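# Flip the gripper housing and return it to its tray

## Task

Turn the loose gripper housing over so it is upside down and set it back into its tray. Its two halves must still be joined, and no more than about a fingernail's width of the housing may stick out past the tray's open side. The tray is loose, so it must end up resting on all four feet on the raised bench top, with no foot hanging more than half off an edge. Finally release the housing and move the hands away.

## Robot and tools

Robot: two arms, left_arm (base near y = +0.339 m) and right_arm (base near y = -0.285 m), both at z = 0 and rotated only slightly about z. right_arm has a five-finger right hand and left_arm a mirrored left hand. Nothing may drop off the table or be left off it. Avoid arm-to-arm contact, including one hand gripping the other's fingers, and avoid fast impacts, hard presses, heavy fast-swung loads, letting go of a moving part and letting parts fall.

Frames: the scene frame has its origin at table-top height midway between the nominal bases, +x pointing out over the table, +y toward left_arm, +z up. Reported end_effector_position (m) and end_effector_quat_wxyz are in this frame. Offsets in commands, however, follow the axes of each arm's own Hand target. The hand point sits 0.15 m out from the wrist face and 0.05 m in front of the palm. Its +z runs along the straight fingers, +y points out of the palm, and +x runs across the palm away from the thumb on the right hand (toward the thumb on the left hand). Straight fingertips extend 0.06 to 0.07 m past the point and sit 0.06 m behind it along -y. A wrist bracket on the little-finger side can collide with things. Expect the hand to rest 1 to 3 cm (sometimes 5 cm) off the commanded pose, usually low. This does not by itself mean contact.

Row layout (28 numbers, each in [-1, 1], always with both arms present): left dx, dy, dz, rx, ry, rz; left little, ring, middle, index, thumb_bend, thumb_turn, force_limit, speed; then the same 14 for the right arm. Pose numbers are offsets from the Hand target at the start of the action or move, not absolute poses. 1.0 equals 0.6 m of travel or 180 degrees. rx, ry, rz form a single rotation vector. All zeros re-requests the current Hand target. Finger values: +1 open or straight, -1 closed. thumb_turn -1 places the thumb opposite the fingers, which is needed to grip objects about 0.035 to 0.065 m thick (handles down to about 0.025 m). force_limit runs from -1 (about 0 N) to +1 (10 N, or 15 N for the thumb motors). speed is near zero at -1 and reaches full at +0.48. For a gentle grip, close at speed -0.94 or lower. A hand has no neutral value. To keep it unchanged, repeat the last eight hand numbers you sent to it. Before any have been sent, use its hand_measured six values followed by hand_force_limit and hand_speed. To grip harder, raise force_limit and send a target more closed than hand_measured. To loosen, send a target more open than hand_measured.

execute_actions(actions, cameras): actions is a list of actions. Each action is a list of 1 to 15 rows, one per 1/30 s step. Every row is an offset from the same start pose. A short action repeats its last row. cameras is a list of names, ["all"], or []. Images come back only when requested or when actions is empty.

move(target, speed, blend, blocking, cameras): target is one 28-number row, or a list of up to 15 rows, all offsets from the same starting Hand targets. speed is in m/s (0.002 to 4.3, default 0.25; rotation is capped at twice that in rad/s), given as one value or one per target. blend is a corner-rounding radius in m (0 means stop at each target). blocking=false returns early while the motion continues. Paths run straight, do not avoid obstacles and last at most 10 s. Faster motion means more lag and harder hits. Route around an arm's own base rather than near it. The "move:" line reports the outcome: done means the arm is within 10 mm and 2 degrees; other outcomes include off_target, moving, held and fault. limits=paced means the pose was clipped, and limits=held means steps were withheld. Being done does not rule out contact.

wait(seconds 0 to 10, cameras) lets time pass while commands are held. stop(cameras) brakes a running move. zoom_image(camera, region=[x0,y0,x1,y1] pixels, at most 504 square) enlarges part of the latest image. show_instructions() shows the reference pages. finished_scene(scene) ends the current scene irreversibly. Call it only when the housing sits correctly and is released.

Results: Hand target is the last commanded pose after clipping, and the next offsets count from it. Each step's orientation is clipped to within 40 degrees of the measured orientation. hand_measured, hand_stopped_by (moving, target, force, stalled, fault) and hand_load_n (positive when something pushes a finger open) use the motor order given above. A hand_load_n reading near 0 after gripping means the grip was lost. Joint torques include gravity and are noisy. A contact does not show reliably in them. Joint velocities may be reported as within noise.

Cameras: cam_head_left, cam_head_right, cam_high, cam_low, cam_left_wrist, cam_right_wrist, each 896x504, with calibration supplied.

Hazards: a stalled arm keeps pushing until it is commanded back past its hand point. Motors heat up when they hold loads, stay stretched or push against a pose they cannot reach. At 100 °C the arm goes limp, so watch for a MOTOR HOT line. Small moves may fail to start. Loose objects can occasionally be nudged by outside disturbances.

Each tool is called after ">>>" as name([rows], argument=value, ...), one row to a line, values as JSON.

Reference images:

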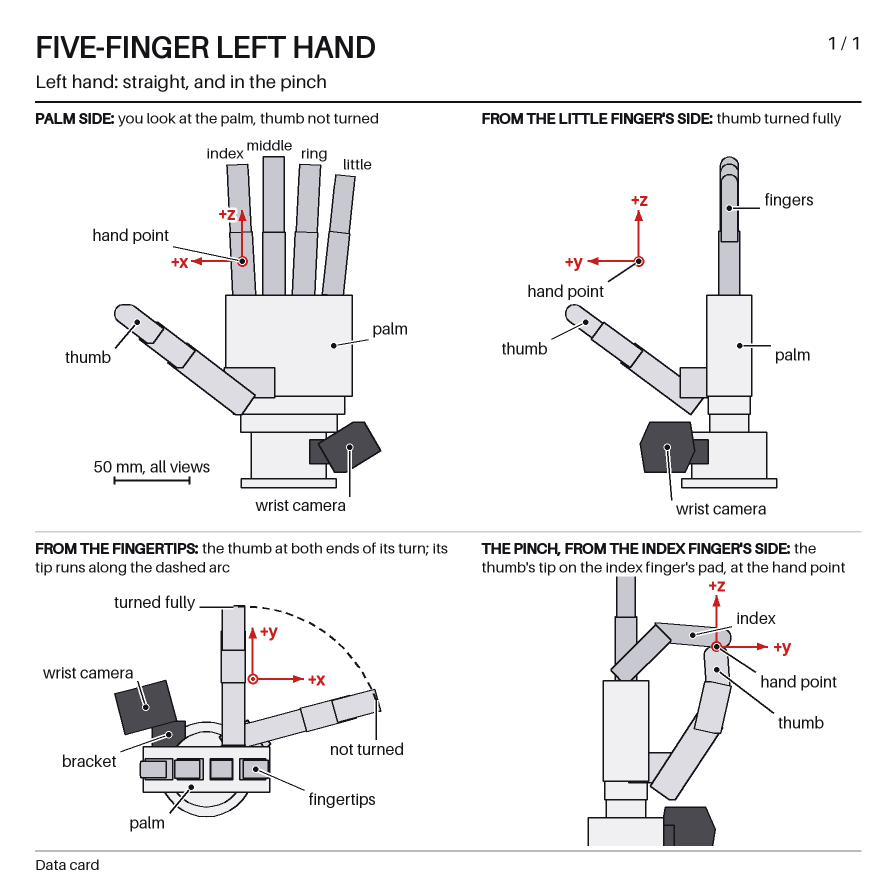

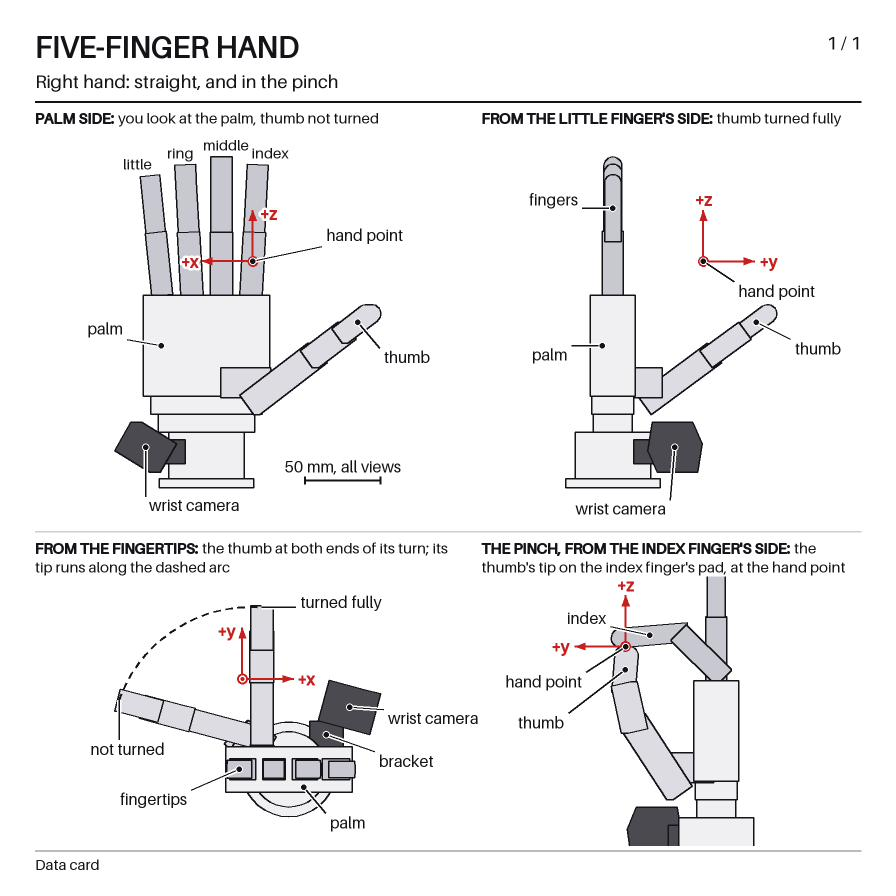

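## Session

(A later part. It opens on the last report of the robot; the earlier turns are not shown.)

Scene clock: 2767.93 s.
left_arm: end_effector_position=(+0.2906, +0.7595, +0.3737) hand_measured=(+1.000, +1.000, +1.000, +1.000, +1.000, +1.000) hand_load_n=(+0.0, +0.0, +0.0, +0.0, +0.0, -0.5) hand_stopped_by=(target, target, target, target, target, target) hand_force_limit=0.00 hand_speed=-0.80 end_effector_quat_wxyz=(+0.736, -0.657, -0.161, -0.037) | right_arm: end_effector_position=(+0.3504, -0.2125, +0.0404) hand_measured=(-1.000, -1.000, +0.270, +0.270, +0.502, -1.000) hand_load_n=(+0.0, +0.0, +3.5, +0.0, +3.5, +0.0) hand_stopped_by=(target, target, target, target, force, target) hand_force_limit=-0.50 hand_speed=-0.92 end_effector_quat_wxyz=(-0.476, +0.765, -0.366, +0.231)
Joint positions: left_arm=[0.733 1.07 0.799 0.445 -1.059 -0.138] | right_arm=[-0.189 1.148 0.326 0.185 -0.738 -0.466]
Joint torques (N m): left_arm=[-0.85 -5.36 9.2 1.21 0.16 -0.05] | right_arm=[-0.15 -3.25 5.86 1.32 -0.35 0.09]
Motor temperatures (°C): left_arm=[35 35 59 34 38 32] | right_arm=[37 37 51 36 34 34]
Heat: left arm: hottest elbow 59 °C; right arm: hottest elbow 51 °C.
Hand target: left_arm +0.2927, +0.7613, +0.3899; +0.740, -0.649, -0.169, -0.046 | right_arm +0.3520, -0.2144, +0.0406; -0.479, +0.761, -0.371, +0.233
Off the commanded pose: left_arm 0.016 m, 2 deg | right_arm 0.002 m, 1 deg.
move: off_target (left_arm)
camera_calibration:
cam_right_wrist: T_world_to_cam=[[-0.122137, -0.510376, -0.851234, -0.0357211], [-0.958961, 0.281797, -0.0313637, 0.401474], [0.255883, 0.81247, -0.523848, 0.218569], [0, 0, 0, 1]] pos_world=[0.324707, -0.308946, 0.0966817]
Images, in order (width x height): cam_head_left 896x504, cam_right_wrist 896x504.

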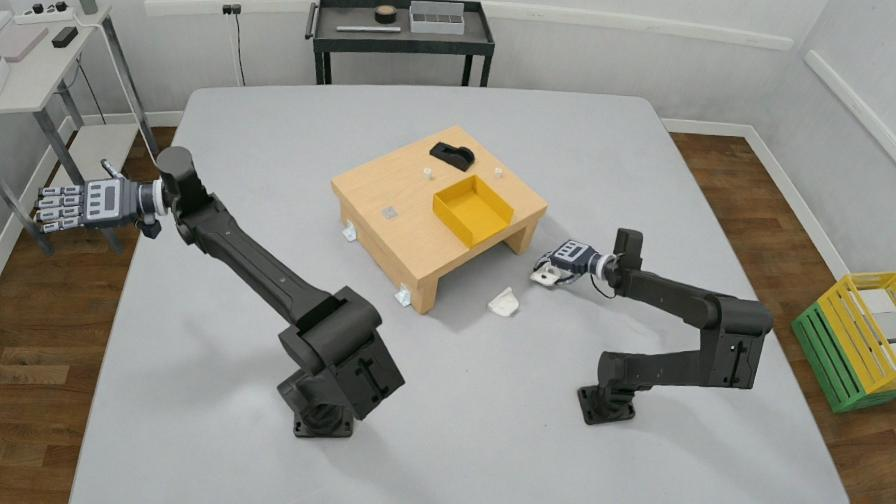

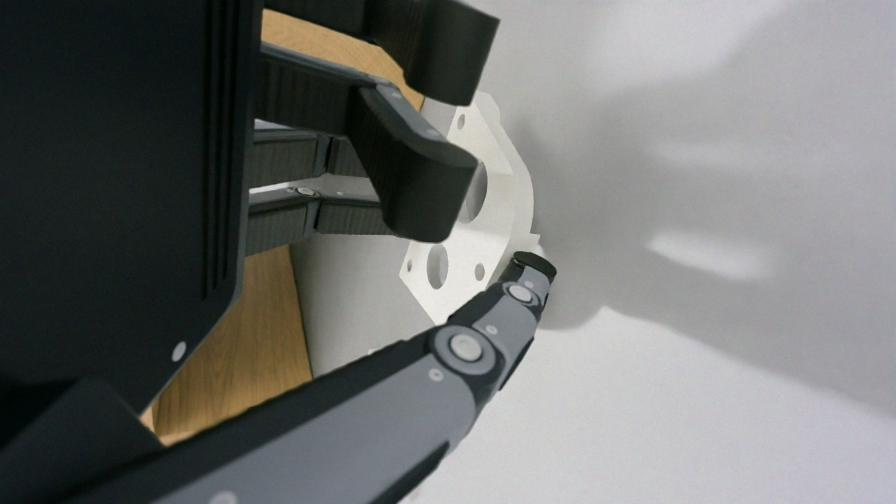

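>>> move(target=[0,0,0,0,0,0,1,1,1,1,1,1,0,-0.8,0,0.01503,0.00722,0,0,0,-1,-1,0.27,0.27,0.45,-1,-0.5,-0.92], speed=0.03)

>>> move(target=[0,0,0,0,0,0,1,1,1,1,1,1,0,-0.8,0,0.00601,0.00289,0,0,0,-1,-1,0.27,0.27,0.45,-1,-0.5,-0.92], speed=0.02, cameras=["cam_right_wrist", "cam_head_left"])

>>> zoom_image(camera="cam_head_left", region=[475, 220, 595, 330])

>>> zoom_image(camera="cam_right_wrist", region=[380, 70, 640, 360])

Scene clock: 2784.43 s.
left_arm: end_effector_position=(+0.2906, +0.7595, +0.3737) hand_measured=(+1.000, +1.000, +1.000, +1.000, +1.000, +1.000) hand_load_n=(+0.0, +0.0, +0.0, +0.0, -0.5, +0.0) hand_stopped_by=(target, target, target, target, target, target) hand_force_limit=0.00 hand_speed=-0.80 end_effector_quat_wxyz=(+0.736, -0.657, -0.161, -0.037) | right_arm: end_effector_position=(+0.3513, -0.2126, +0.0316) hand_measured=(-1.000, -1.000, +0.270, +0.270, +0.502, -1.000) hand_load_n=(+0.0, +0.5, +3.5, +0.0, +3.5, +0.0) hand_stopped_by=(target, target, target, target, force, target) hand_force_limit=-0.50 hand_speed=-0.92 end_effector_quat_wxyz=(-0.477, +0.765, -0.365, +0.232)
Joint positions: left_arm=[0.733 1.07 0.799 0.445 -1.059 -0.138] | right_arm=[-0.189 1.187 0.315 0.239 -0.738 -0.466]
Joint torques (N m): left_arm=[-0.91 -5.42 9.22 1.2 0.15 -0.05] | right_arm=[-0.09 -3.25 5.49 1.43 -0.35 0.11]
Motor temperatures (°C): left_arm=[35 35 59 34 38 32] | right_arm=[37 37 51 36 34 34]
Heat: left arm: hottest elbow 59 °C; right arm: hottest elbow 51 °C.
Hand target: left_arm +0.2927, +0.7613, +0.3899; +0.740, -0.649, -0.169, -0.046 | right_arm +0.3519, -0.2143, +0.0304; -0.479, +0.761, -0.371, +0.233
Off the commanded pose: left_arm 0.016 m, 2 deg | right_arm 0.002 m, 1 deg.
move: off_target (left_arm)

Scene clock: 2785.20 s.
left_arm: end_effector_position=(+0.2906, +0.7595, +0.3737) hand_measured=(+1.000, +1.000, +1.000, +1.000, +1.000, +1.000) hand_load_n=(+0.0, +0.0, +0.0, +0.0, +0.0, +0.0) hand_stopped_by=(target, target, target, target, target, target) hand_force_limit=0.00 hand_speed=-0.80 end_effector_quat_wxyz=(+0.736, -0.657, -0.161, -0.037) | right_arm: end_effector_position=(+0.3515, -0.2126, +0.0281) hand_measured=(-1.000, -1.000, +0.270, +0.270, +0.502, -1.000) hand_load_n=(+0.0, +0.0, +3.5, +0.0, +3.5, +0.0) hand_stopped_by=(target, target, target, target, force, target) hand_force_limit=-0.50 hand_speed=-0.92 end_effector_quat_wxyz=(-0.477, +0.765, -0.365, +0.233)
Joint positions: left_arm=[0.733 1.07 0.799 0.445 -1.059 -0.138] | right_arm=[-0.189 1.202 0.31 0.261 -0.738 -0.466]
Joint torques (N m): left_arm=[-0.85 -5.36 9.18 1.18 0.16 -0.04] | right_arm=[-0.15 -3.19 5.35 1.31 -0.35 0.1]
Motor temperatures (°C): left_arm=[35 35 59 34 38 32] | right_arm=[37 37 51 36 34 34]
Heat: left arm: hottest elbow 59 °C; right arm: hottest elbow 51 °C.
Hand target: left_arm +0.2927, +0.7613, +0.3899; +0.740, -0.649, -0.169, -0.046 | right_arm +0.3518, -0.2143, +0.0264; -0.479, +0.761, -0.371, +0.233
Off the commanded pose: left_arm 0.016 m, 2 deg | right_arm 0.002 m, 1 deg.
move: off_target (left_arm)
camera_calibration:
cam_right_wrist: T_world_to_cam=[[-0.118188, -0.510596, -0.851659, -0.0475547], [-0.958684, 0.282171, -0.0361298, 0.40221], [0.258761, 0.812201, -0.52285, 0.210875], [0, 0, 0, 1]] pos_world=[0.325406, -0.309047, 0.0842876]
Images, in order (width x height): cam_head_left 896x504, cam_right_wrist 896x504.

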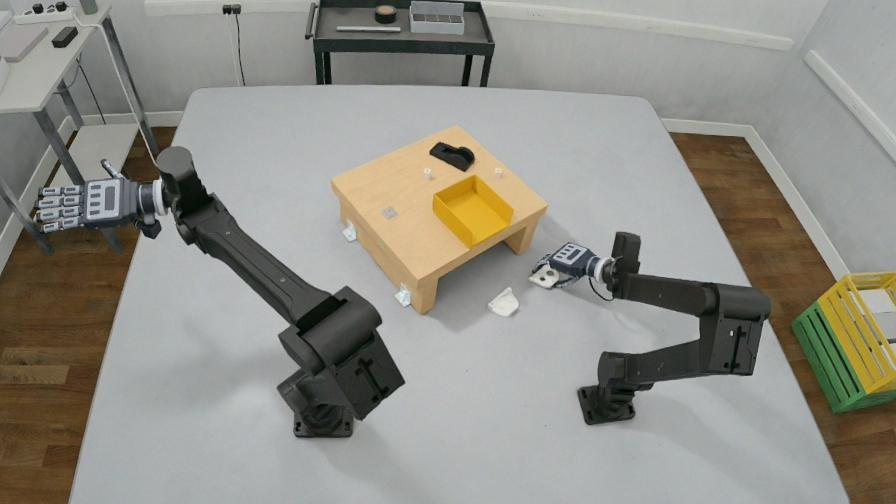

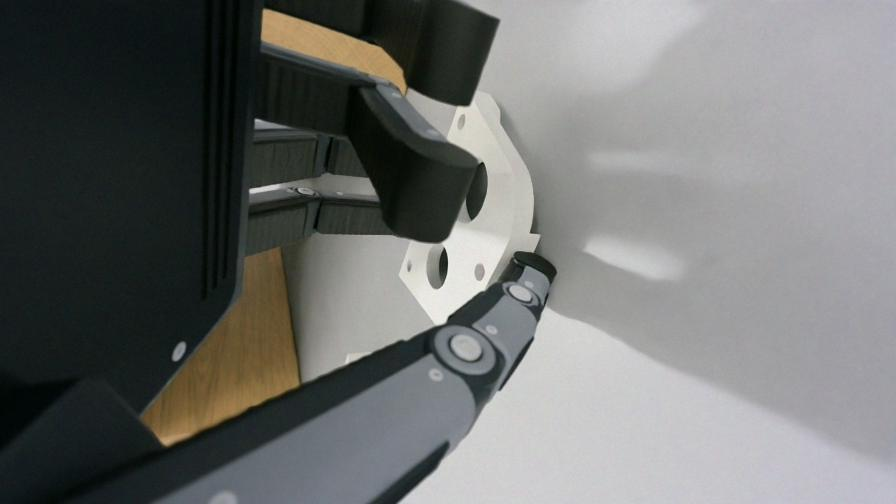

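Scaled by 4.200 from the camera's 896x504 image, which has a finer 1280x720 frame.

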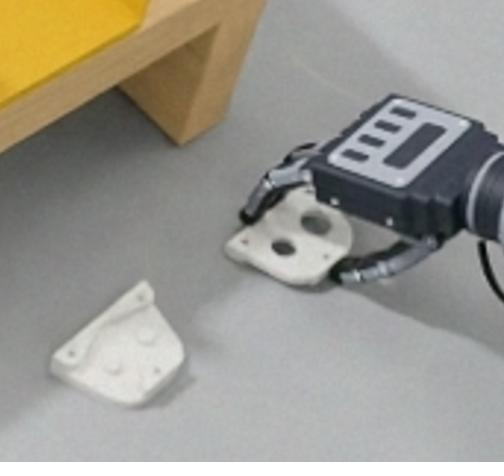

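Scaled by 1.738 from the camera's 896x504 image, which has a finer 1280x720 frame.

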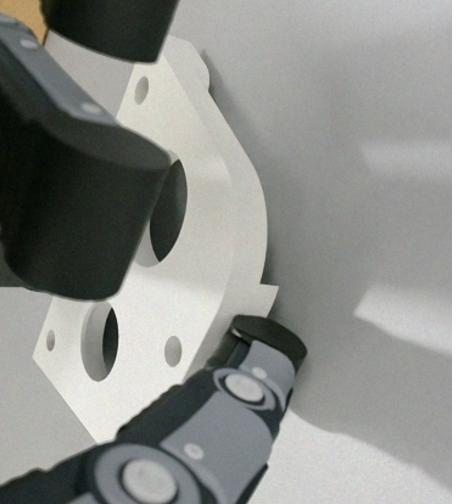

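>>> move(target=[0,0,0,0,0,0,1,1,1,1,1,1,0,-0.8,0,0.00601,0.00289,0,0,0,-1,-1,0.27,0.27,0.45,-1,-0.5,-0.92], speed=0.02)

>>> move(target=[0,0,0,0,0,0,1,1,1,1,1,1,0,-0.8,0,0.00451,0.00217,0,0,0,-1,-1,0.27,0.27,0.45,-1,-0.5,-0.92], speed=0.02, cameras=["cam_right_wrist", "cam_head_left"])

>>> zoom_image(camera="cam_head_left", region=[475, 220, 595, 330])

>>> zoom_image(camera="cam_right_wrist", region=[380, 70, 640, 360])

Scene clock: 2797.73 s.
left_arm: end_effector_position=(+0.2906, +0.7595, +0.3737) hand_measured=(+1.000, +1.000, +1.000, +1.000, +1.000, +1.000) hand_load_n=(+0.0, +0.0, +0.0, +0.0, +0.0, -0.5) hand_stopped_by=(target, target, target, target, target, target) hand_force_limit=0.00 hand_speed=-0.80 end_effector_quat_wxyz=(+0.736, -0.657, -0.161, -0.037) | right_arm: end_effector_position=(+0.3539, -0.2125, +0.0271) hand_measured=(-1.000, -1.000, +0.270, +0.270, +0.502, -1.000) hand_load_n=(+0.0, +0.0, +3.0, +1.0, +3.5, +0.0) hand_stopped_by=(target, target, target, target, force, target) hand_force_limit=-0.50 hand_speed=-0.92 end_effector_quat_wxyz=(-0.479, +0.764, -0.364, +0.235)
Joint positions: left_arm=[0.733 1.07 0.799 0.445 -1.059 -0.138] | right_arm=[-0.189 1.217 0.31 0.284 -0.74 -0.462]
Joint torques (N m): left_arm=[-0.73 -5.3 9.18 1.17 0.16 -0.04] | right_arm=[-0.15 -3.08 4.92 1.35 -0.26 0.06]
Motor temperatures (°C): left_arm=[35 35 59 34 38 32] | right_arm=[37 37 51 36 34 34]
Heat: left arm: hottest elbow 59 °C; right arm: hottest elbow 51 °C.
Hand target: left_arm +0.2927, +0.7613, +0.3899; +0.740, -0.649, -0.169, -0.046 | right_arm +0.3518, -0.2143, +0.0224; -0.479, +0.761, -0.371, +0.233
Off the commanded pose: left_arm 0.016 m, 2 deg | right_arm 0.005 m, 1 deg.
move: off_target (left_arm)

Scene clock: 2798.47 s.
left_arm: end_effector_position=(+0.2906, +0.7595, +0.3737) hand_measured=(+1.000, +1.000, +1.000, +1.000, +1.000, +1.000) hand_load_n=(+0.0, +0.0, +0.0, +0.0, +0.5, +0.0) hand_stopped_by=(target, target, target, target, target, target) hand_force_limit=0.00 hand_speed=-0.80 end_effector_quat_wxyz=(+0.736, -0.657, -0.161, -0.037) | right_arm: end_effector_position=(+0.3548, -0.2120, +0.0266) hand_measured=(-1.000, -1.000, +0.270, +0.270, +0.502, -1.000) hand_load_n=(+0.0, +0.0, +3.0, +0.5, +3.5, -0.5) hand_stopped_by=(target, target, target, target, force, target) hand_force_limit=-0.50 hand_speed=-0.92 end_effector_quat_wxyz=(-0.482, +0.762, -0.362, +0.237)
Joint positions: left_arm=[0.733 1.07 0.799 0.445 -1.059 -0.138] | right_arm=[-0.189 1.225 0.307 0.304 -0.743 -0.458]
Joint torques (N m): left_arm=[-0.91 -5.42 9.18 1.22 0.16 -0.04] | right_arm=[-0.09 -2.78 4.86 1.31 -0.14 0.03]
Motor temperatures (°C): left_arm=[35 35 59 34 38 32] | right_arm=[37 37 51 36 34 34]
Heat: left arm: hottest elbow 59 °C; right arm: hottest elbow 51 °C.
Hand target: left_arm +0.2927, +0.7613, +0.3899; +0.740, -0.649, -0.169, -0.046 | right_arm +0.3519, -0.2144, +0.0194; -0.479, +0.761, -0.371, +0.233
Off the commanded pose: left_arm 0.016 m, 2 deg | right_arm 0.008 m, 1 deg.
move: off_target (left_arm)
camera_calibration:
cam_right_wrist: T_world_to_cam=[[-0.105821, -0.506422, -0.855768, -0.0515101], [-0.958463, 0.28117, -0.0478702, 0.405237], [0.264859, 0.815156, -0.51514, 0.207101], [0, 0, 0, 1]] pos_world=[0.328102, -0.308847, 0.0820044]
Images, in order (width x height): cam_head_left 896x504, cam_right_wrist 896x504.

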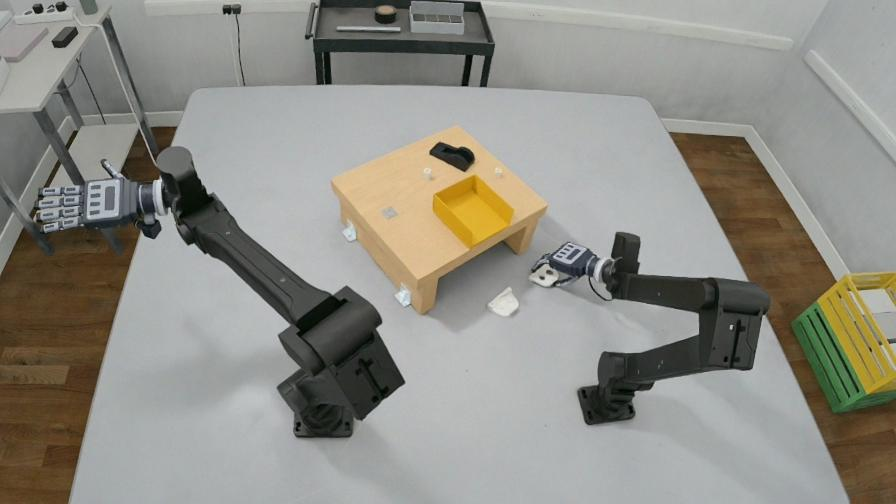

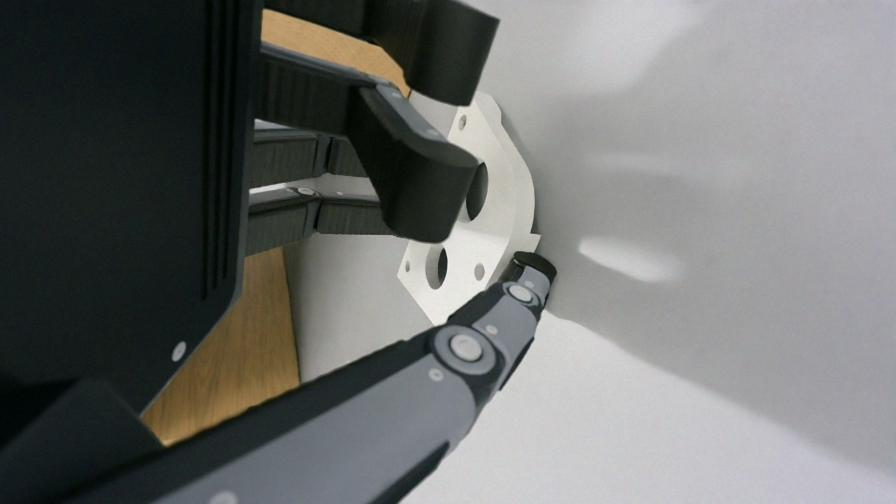

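Scaled by 4.200 from the camera's 896x504 image, which has a finer 1280x720 frame.

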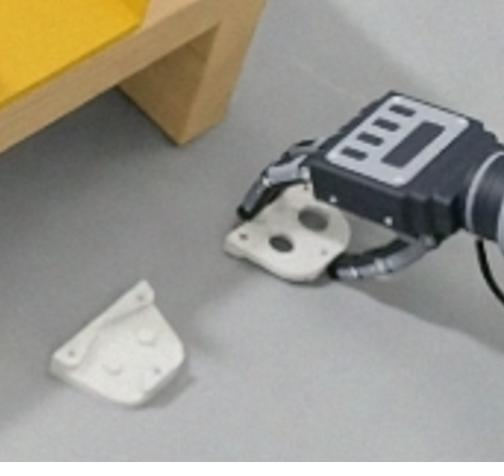

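Scaled by 1.738 from the camera's 896x504 image, which has a finer 1280x720 frame.

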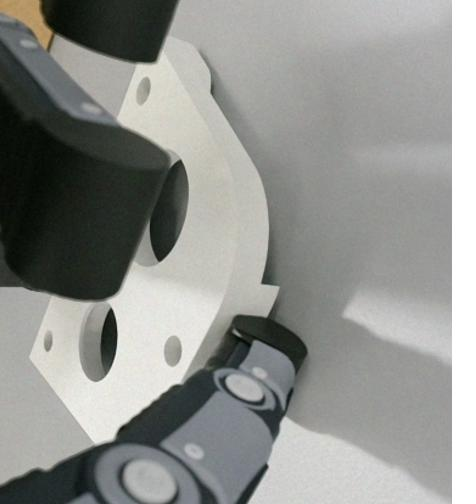

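>>> move(target=[0,0,0,0,0,0,1,1,1,1,1,1,0,-0.8,0.0005,-0.0116,0.001,0,0,0,-1,-1,0.27,0.27,0.45,-1,-0.5,-0.92], speed=0.03)

>>> move(target=[0,0,0,0,0,0,1,1,1,1,1,1,0,-0.8,0,0,0,0,0,0,-1,-1,0.27,0.27,0.62,-1,-0.5,-0.92], speed=0.03, cameras=["cam_right_wrist", "cam_head_left"])

>>> zoom_image(camera="cam_head_left", region=[475, 220, 595, 330])

>>> zoom_image(camera="cam_right_wrist", region=[380, 70, 640, 360])

Scene clock: 2822.43 s.
left_arm: end_effector_position=(+0.2906, +0.7595, +0.3737) hand_measured=(+1.000, +1.000, +1.000, +1.000, +1.000, +1.000) hand_load_n=(+0.0, +0.0, +0.0, +0.0, +0.0, -0.5) hand_stopped_by=(target, target, target, target, target, target) hand_force_limit=0.00 hand_speed=-0.80 end_effector_quat_wxyz=(+0.736, -0.657, -0.161, -0.037) | right_arm: end_effector_position=(+0.3549, -0.2121, +0.0267) hand_measured=(-1.000, -1.000, +0.270, +0.270, +0.502, -1.000) hand_load_n=(+0.0, +0.0, +3.0, +0.5, +3.5, -0.5) hand_stopped_by=(target, target, target, target, force, target) hand_force_limit=-0.50 hand_speed=-0.92 end_effector_quat_wxyz=(-0.482, +0.761, -0.365, +0.236)
Joint positions: left_arm=[0.733 1.07 0.799 0.445 -1.059 -0.138] | right_arm=[-0.189 1.225 0.307 0.304 -0.741 -0.452]
Joint torques (N m): left_arm=[-0.85 -5.3 9.17 1.18 0.16 -0.05] | right_arm=[0.67 -3.9 5.78 0.44 0.06 0.03]
Motor temperatures (°C): left_arm=[35 35 59 34 38 32] | right_arm=[37 37 50 36 34 34]
Heat: left arm: hottest elbow 59 °C; right arm: hottest elbow 50 °C.
Hand target: left_arm +0.2927, +0.7613, +0.3899; +0.740, -0.649, -0.169, -0.046 | right_arm +0.3550, -0.2124, +0.0255; -0.479, +0.761, -0.371, +0.233
Off the commanded pose: left_arm 0.016 m, 2 deg | right_arm 0.001 m, 1 deg.
move: off_target (left_arm)

Scene clock: 2823.70 s.
left_arm: end_effector_position=(+0.2906, +0.7595, +0.3737) hand_measured=(+1.000, +1.000, +1.000, +1.000, +1.000, +1.000) hand_load_n=(+0.0, -0.5, +0.0, -0.5, +0.0, +0.0) hand_stopped_by=(target, target, target, target, target, target) hand_force_limit=0.00 hand_speed=-0.80 end_effector_quat_wxyz=(+0.736, -0.657, -0.161, -0.037) | right_arm: end_effector_position=(+0.3553, -0.2126, +0.0267) hand_measured=(-1.000, -1.000, +0.270, +0.270, +0.618, -1.000) hand_load_n=(+0.0, +0.0, +0.0, +0.0, -4.0, -0.5) hand_stopped_by=(target, target, target, target, target, target) hand_force_limit=-0.50 hand_speed=-0.92 end_effector_quat_wxyz=(-0.481, +0.761, -0.366, +0.237)
Joint positions: left_arm=[0.733 1.07 0.799 0.445 -1.059 -0.138] | right_arm=[-0.189 1.224 0.307 0.304 -0.737 -0.451]
Joint torques (N m): left_arm=[-0.73 -5.36 9.2 1.21 0.16 -0.05] | right_arm=[0.73 -3.84 5.87 0.44 -0.09 0.02]
Motor temperatures (°C): left_arm=[35 35 59 34 38 32] | right_arm=[37 37 50 36 34 34]
Heat: left arm: hottest elbow 59 °C; right arm: hottest elbow 50 °C.
Hand target: left_arm +0.2927, +0.7613, +0.3899; +0.740, -0.649, -0.169, -0.046 | right_arm +0.3550, -0.2124, +0.0255; -0.479, +0.761, -0.371, +0.233
Off the commanded pose: left_arm 0.016 m, 2 deg | right_arm 0.001 m, 1 deg.
move: off_target (left_arm)
camera_calibration:
cam_right_wrist: T_world_to_cam=[[-0.112607, -0.50425, -0.856184, -0.048714], [-0.956294, 0.289009, -0.0444387, 0.406694], [0.269853, 0.81376, -0.514756, 0.20541], [0, 0, 0, 1]] pos_world=[0.328003, -0.309257, 0.0821007]
Images, in order (width x height): cam_head_left 896x504, cam_right_wrist 896x504.

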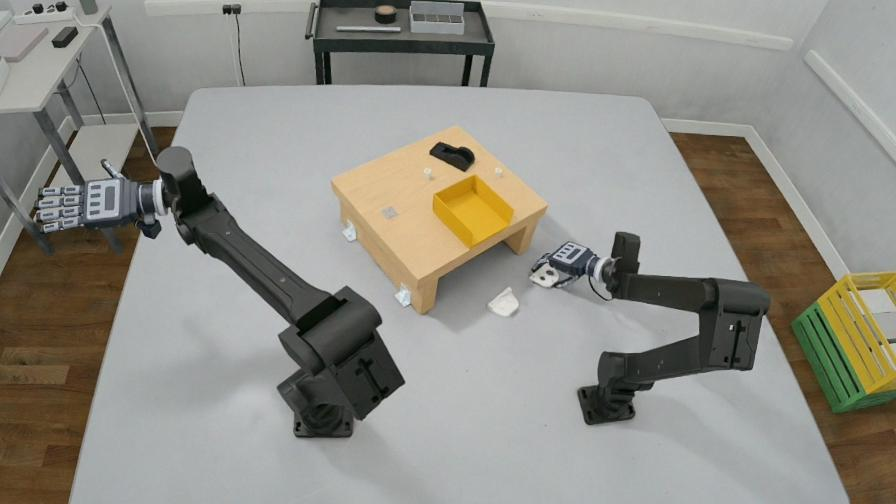

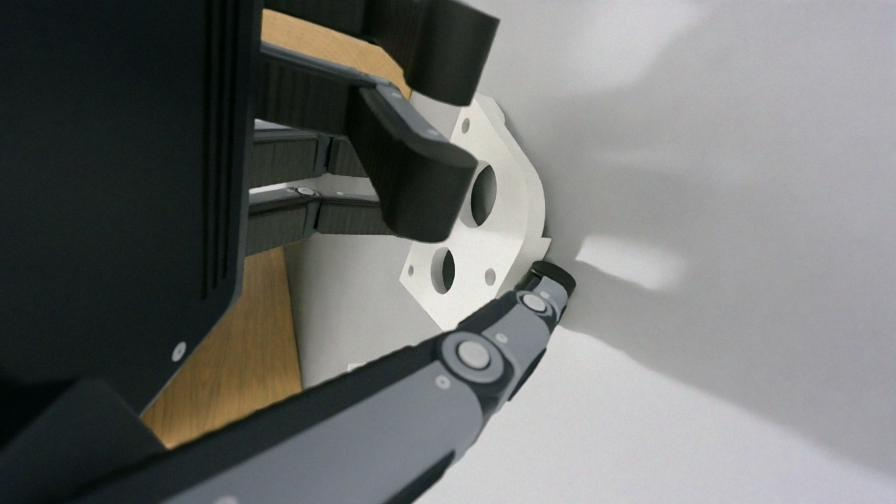

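Scaled by 4.200 from the camera's 896x504 image, which has a finer 1280x720 frame.

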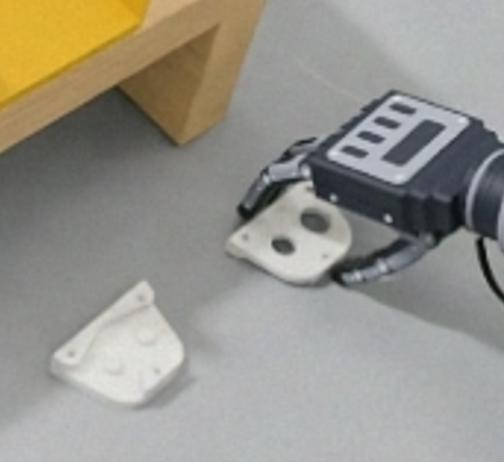

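Scaled by 1.738 from the camera's 896x504 image, which has a finer 1280x720 frame.

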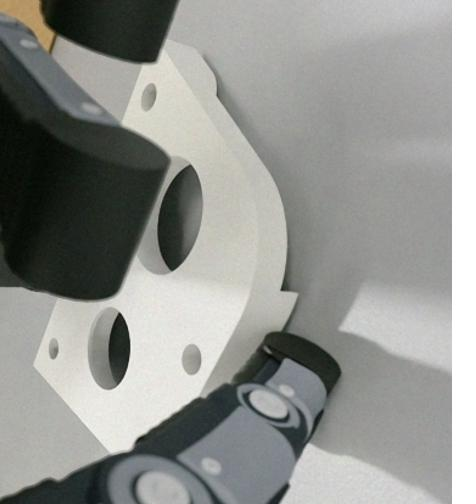

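>>> move([
  [0,0,0,0,0,0,1,1,1,1,1,1,0,-0.8,0,0,0,0,0,0,-1,-1,0.5,0.5,0.62,-1,-0.5,-0.8],
  [0,0,0,0,0,0,1,1,1,1,1,1,0,-0.8,0,-0.0902,-0.0433,0,0,0,-1,-1,0.5,0.5,0.62,-1,-0.5,-0.8],
], speed=0.05, cameras=["cam_right_wrist", "cam_head_left"])

>>> zoom_image(camera="cam_head_left", region=[475, 220, 595, 330])

Scene clock: 2836.07 s.
left_arm: end_effector_position=(+0.2906, +0.7595, +0.3737) hand_measured=(+1.000, +1.000, +1.000, +1.000, +1.000, +1.000) hand_load_n=(+0.0, +0.0, +0.0, +0.0, +0.5, +0.0) hand_stopped_by=(target, target, target, target, target, target) hand_force_limit=0.00 hand_speed=-0.80 end_effector_quat_wxyz=(+0.736, -0.657, -0.161, -0.037) | right_arm: end_effector_position=(+0.3366, -0.2098, +0.0640) hand_measured=(-1.000, -1.000, +0.500, +0.500, +0.618, -1.000) hand_load_n=(+0.0, +0.0, +0.0, +0.0, +0.0, +0.0) hand_stopped_by=(target, target, target, target, target, target) hand_force_limit=-0.50 hand_speed=-0.80 end_effector_quat_wxyz=(-0.473, +0.765, -0.381, +0.215)
Joint positions: left_arm=[0.733 1.07 0.799 0.445 -1.059 -0.138] | right_arm=[-0.189 1.018 0.349 0.001 -0.734 -0.45]
Joint torques (N m): left_arm=[-0.79 -5.48 9.17 1.17 0.16 -0.04] | right_arm=[0.73 -3.49 10.45 0.42 -0.23 0.02]
Motor temperatures (°C): left_arm=[35 35 59 34 38 32] | right_arm=[37 37 49 36 34 34]
Heat: left arm: hottest elbow 59 °C; right arm: hottest elbow 49 °C.
Hand target: left_arm +0.2927, +0.7613, +0.3899; +0.740, -0.649, -0.169, -0.046 | right_arm +0.3550, -0.2124, +0.0855; -0.479, +0.761, -0.371, +0.233
Off the commanded pose: left_arm 0.016 m, 2 deg | right_arm 0.028 m, 3 deg.
move: off_target (left_arm, right_arm)
camera_calibration:
cam_right_wrist: T_world_to_cam=[[-0.161823, -0.496649, -0.852733, 0.000425704], [-0.956412, 0.291793, 0.0115521, 0.386639], [0.243084, 0.817433, -0.52222, 0.237518], [0, 0, 0, 1]] pos_world=[0.312118, -0.306762, 0.119933]
Images, in order (width x height): cam_head_left 896x504, cam_right_wrist 896x504.

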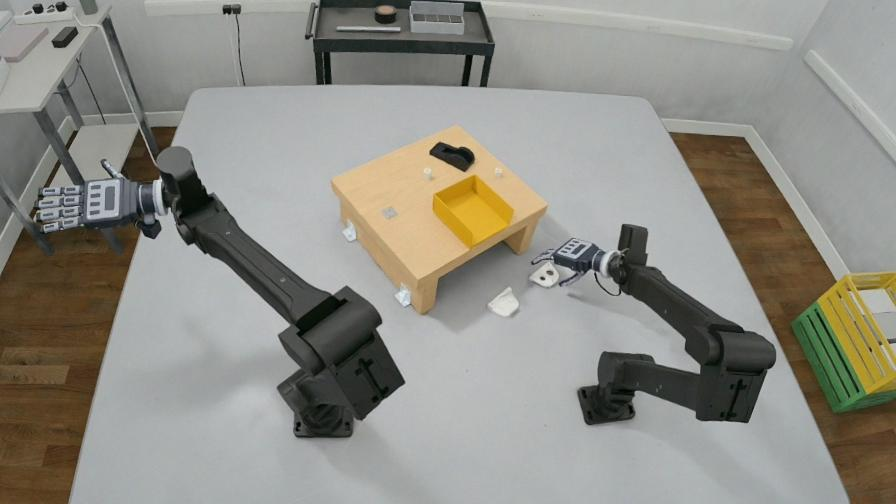

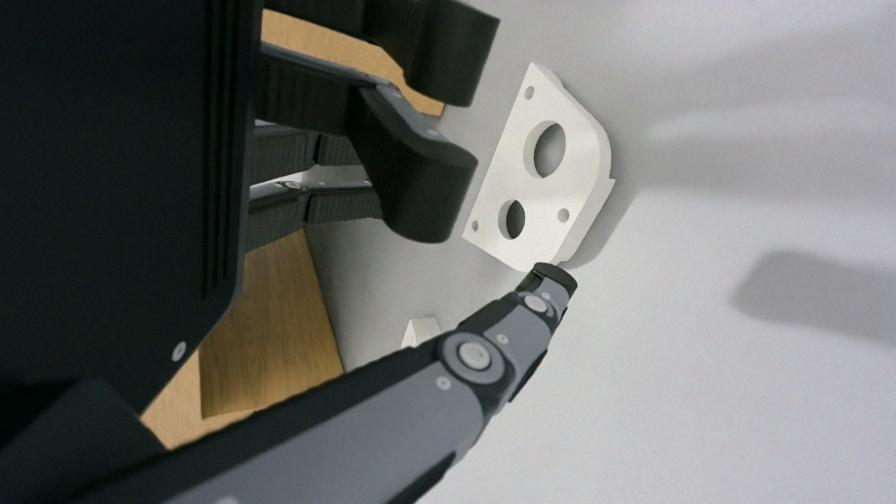

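Scaled by 4.200 from the camera's 896x504 image, which has a finer 1280x720 frame.

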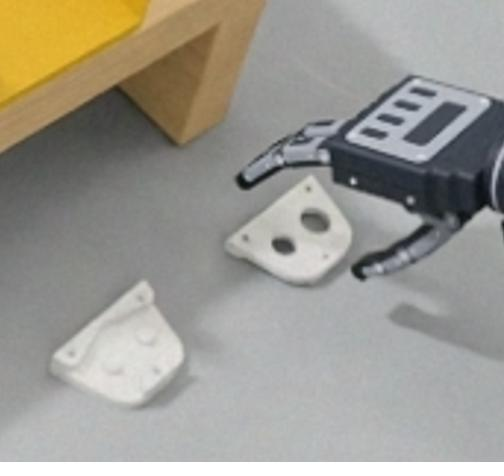

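>>> move(target=[0,0,0,0,0,0,1,1,1,1,1,1,0,-0.8,-0.2385,-0.0193,0.0407,-0.0517,0.01,0.0048,-1,-1,0.5,0.5,1,-1,-0.5,-0.8], speed=0.1, cameras=["cam_right_wrist", "cam_head_left"])

>>> zoom_image(camera="cam_right_wrist", region=[400, 0, 680, 300])

>>> zoom_image(camera="cam_head_left", region=[465, 230, 575, 330])

Scene clock: 2886.20 s.
left_arm: end_effector_position=(+0.2906, +0.7595, +0.3737) hand_measured=(+1.000, +1.000, +1.000, +1.000, +1.000, +1.000) hand_load_n=(+0.0, +0.0, +0.0, +0.0, +0.0, -0.5) hand_stopped_by=(target, target, target, target, target, target) hand_force_limit=0.00 hand_speed=-0.80 end_effector_quat_wxyz=(+0.736, -0.657, -0.161, -0.037) | right_arm: end_effector_position=(+0.2797, -0.0893, +0.0696) hand_measured=(-1.000, -1.000, +0.500, +0.500, +1.000, -1.000) hand_load_n=(+0.0, +0.0, +0.0, +0.0, +0.0, +0.0) hand_stopped_by=(target, target, target, target, target, target) hand_force_limit=-0.50 hand_speed=-0.80 end_effector_quat_wxyz=(-0.401, +0.797, -0.402, +0.206)
Joint positions: left_arm=[0.733 1.07 0.799 0.445 -1.059 -0.138] | right_arm=[0.471 0.839 0.349 -0.152 -0.114 -0.093]
Joint torques (N m): left_arm=[-0.85 -5.25 9.17 1.2 0.16 -0.04] | right_arm=[0.85 -2.08 10.04 0.61 0.07 0.12]
Motor temperatures (°C): left_arm=[35 35 59 34 38 32] | right_arm=[37 37 54 35 34 34]
Heat: left arm: hottest elbow 59 °C; right arm: hottest elbow 54 °C.
Hand target: left_arm +0.2927, +0.7613, +0.3899; +0.740, -0.649, -0.169, -0.046 | right_arm +0.2882, -0.0831, +0.0855; -0.411, +0.790, -0.402, +0.211
Off the commanded pose: left_arm 0.016 m, 2 deg | right_arm 0.019 m, 2 deg.
move: off_target (left_arm, right_arm)
camera_calibration:
cam_right_wrist: T_world_to_cam=[[-0.260472, -0.593045, -0.761874, 0.0684286], [-0.943462, 0.323916, 0.0704171, 0.292239], [0.205023, 0.737141, -0.643886, 0.167805], [0, 0, 0, 1]] pos_world=[0.259136, -0.177776, 0.139603]
Images, in order (width x height): cam_head_left 896x504, cam_right_wrist 896x504.

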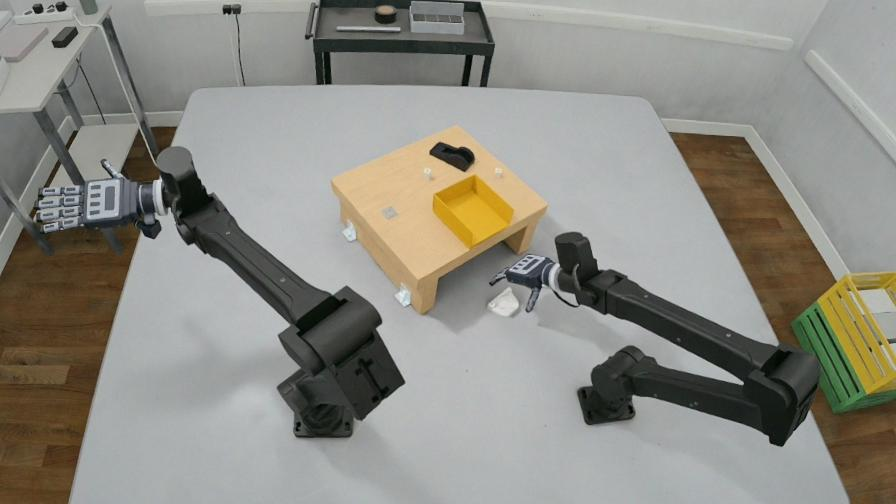

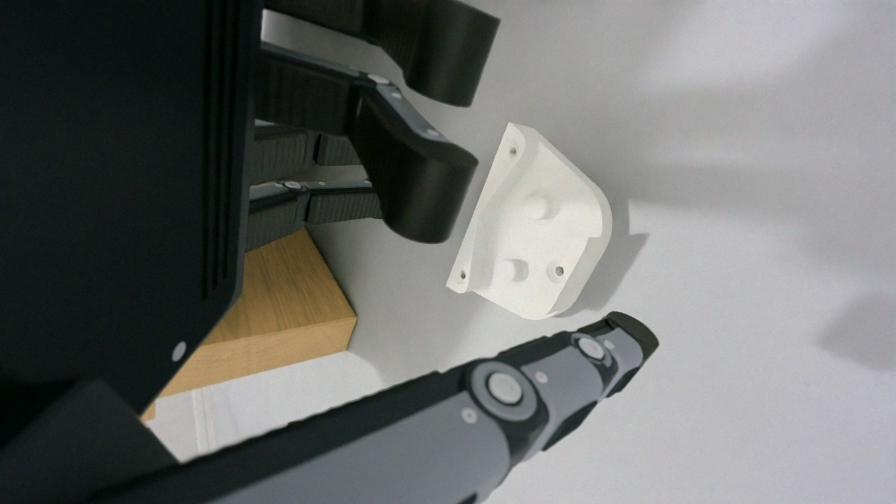

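Scaled by 1.680 from the camera's 896x504 image, which has a finer 1280x720 frame.

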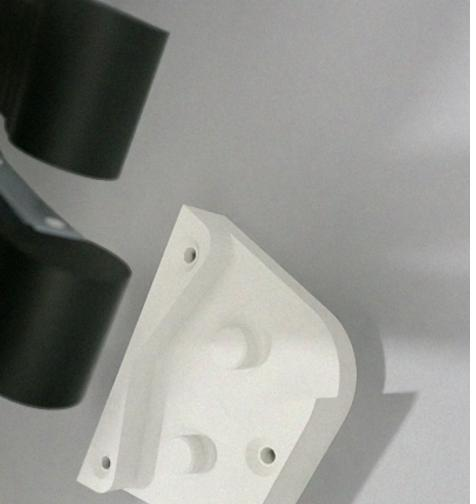

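Scaled by 4.582 from the camera's 896x504 image, which has a finer 1280x720 frame.

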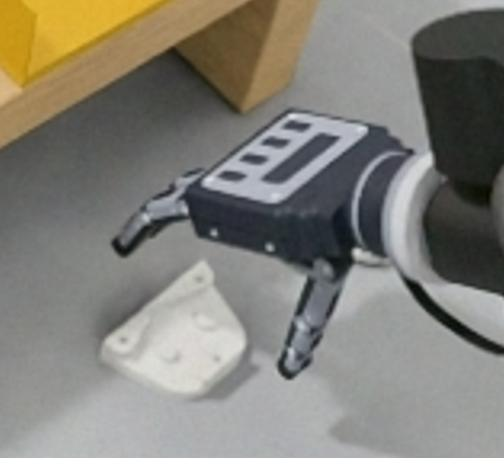

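>>> move(target=[0,0,0,0,0,0,1,1,1,1,1,1,0,-0.8,-0.011,0.0548,0.0392,0,-0.0073,-0.0051,-1,-1,0.5,0.5,1,-1,-0.5,-0.8], speed=0.06, cameras=["cam_right_wrist", "cam_head_left"])

>>> zoom_image(camera="cam_right_wrist", region=[400, 0, 680, 360])

>>> zoom_image(camera="cam_head_left", region=[465, 230, 575, 330])

Scene clock: 2911.37 s.
left_arm: end_effector_position=(+0.2906, +0.7595, +0.3737) hand_measured=(+1.000, +1.000, +1.000, +1.000, +1.000, +1.000) hand_load_n=(+0.0, +0.0, +0.0, +0.0, +0.0, +0.0) hand_stopped_by=(target, target, target, target, target, target) hand_force_limit=0.00 hand_speed=-0.80 end_effector_quat_wxyz=(+0.736, -0.657, -0.161, -0.037) | right_arm: end_effector_position=(+0.2849, -0.0812, +0.0453) hand_measured=(-1.000, -1.000, +0.500, +0.500, +1.000, -1.000) hand_load_n=(+0.5, +0.0, +0.0, +0.0, +0.0, +0.0) hand_stopped_by=(target, target, target, target, target, target) hand_force_limit=-0.50 hand_speed=-0.80 end_effector_quat_wxyz=(-0.409, +0.797, -0.394, +0.206)
Joint positions: left_arm=[0.733 1.07 0.799 0.445 -1.059 -0.138] | right_arm=[0.482 0.943 0.309 0.01 -0.121 -0.093]
Joint torques (N m): left_arm=[-0.79 -5.54 9.18 1.22 0.16 -0.04] | right_arm=[1.32 -1.85 6.86 1.58 -0.08 0.01]
Motor temperatures (°C): left_arm=[35 35 59 34 38 32] | right_arm=[37 37 55 35 34 34]
Heat: left arm: hottest elbow 59 °C; right arm: hottest elbow 55 °C.
Hand target: left_arm +0.2927, +0.7613, +0.3899; +0.740, -0.649, -0.169, -0.046 | right_arm +0.2846, -0.0774, +0.0451; -0.414, +0.796, -0.391, +0.205
Off the commanded pose: left_arm 0.016 m, 2 deg | right_arm 0.004 m, 1 deg.
move: off_target (left_arm)
camera_calibration:
cam_right_wrist: T_world_to_cam=[[-0.241605, -0.587612, -0.77223, 0.0516706], [-0.949088, 0.308866, 0.0619129, 0.296938], [0.202135, 0.747873, -0.632319, 0.14629], [0, 0, 0, 1]] pos_world=[0.264734, -0.170759, 0.114019]
Images, in order (width x height): cam_head_left 896x504, cam_right_wrist 896x504.

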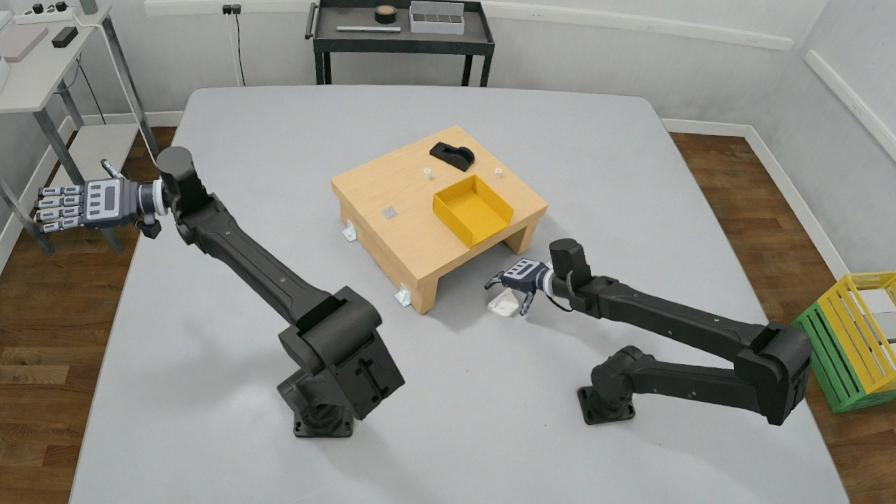

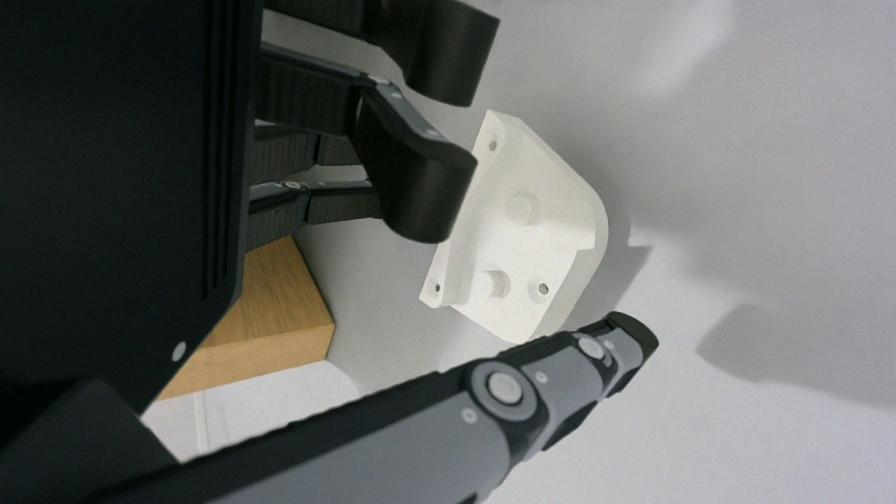

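Scaled by 1.400 from the camera's 896x504 image, which has a finer 1280x720 frame.

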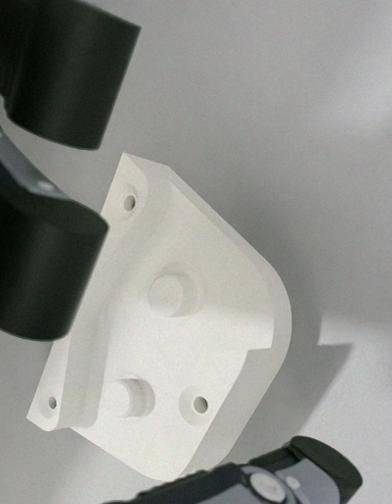

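Scaled by 4.582 from the camera's 896x504 image, which has a finer 1280x720 frame.

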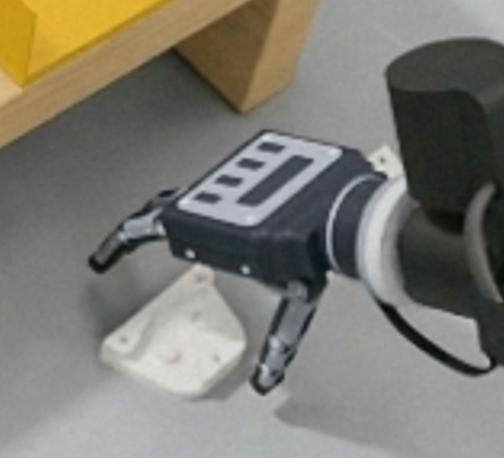

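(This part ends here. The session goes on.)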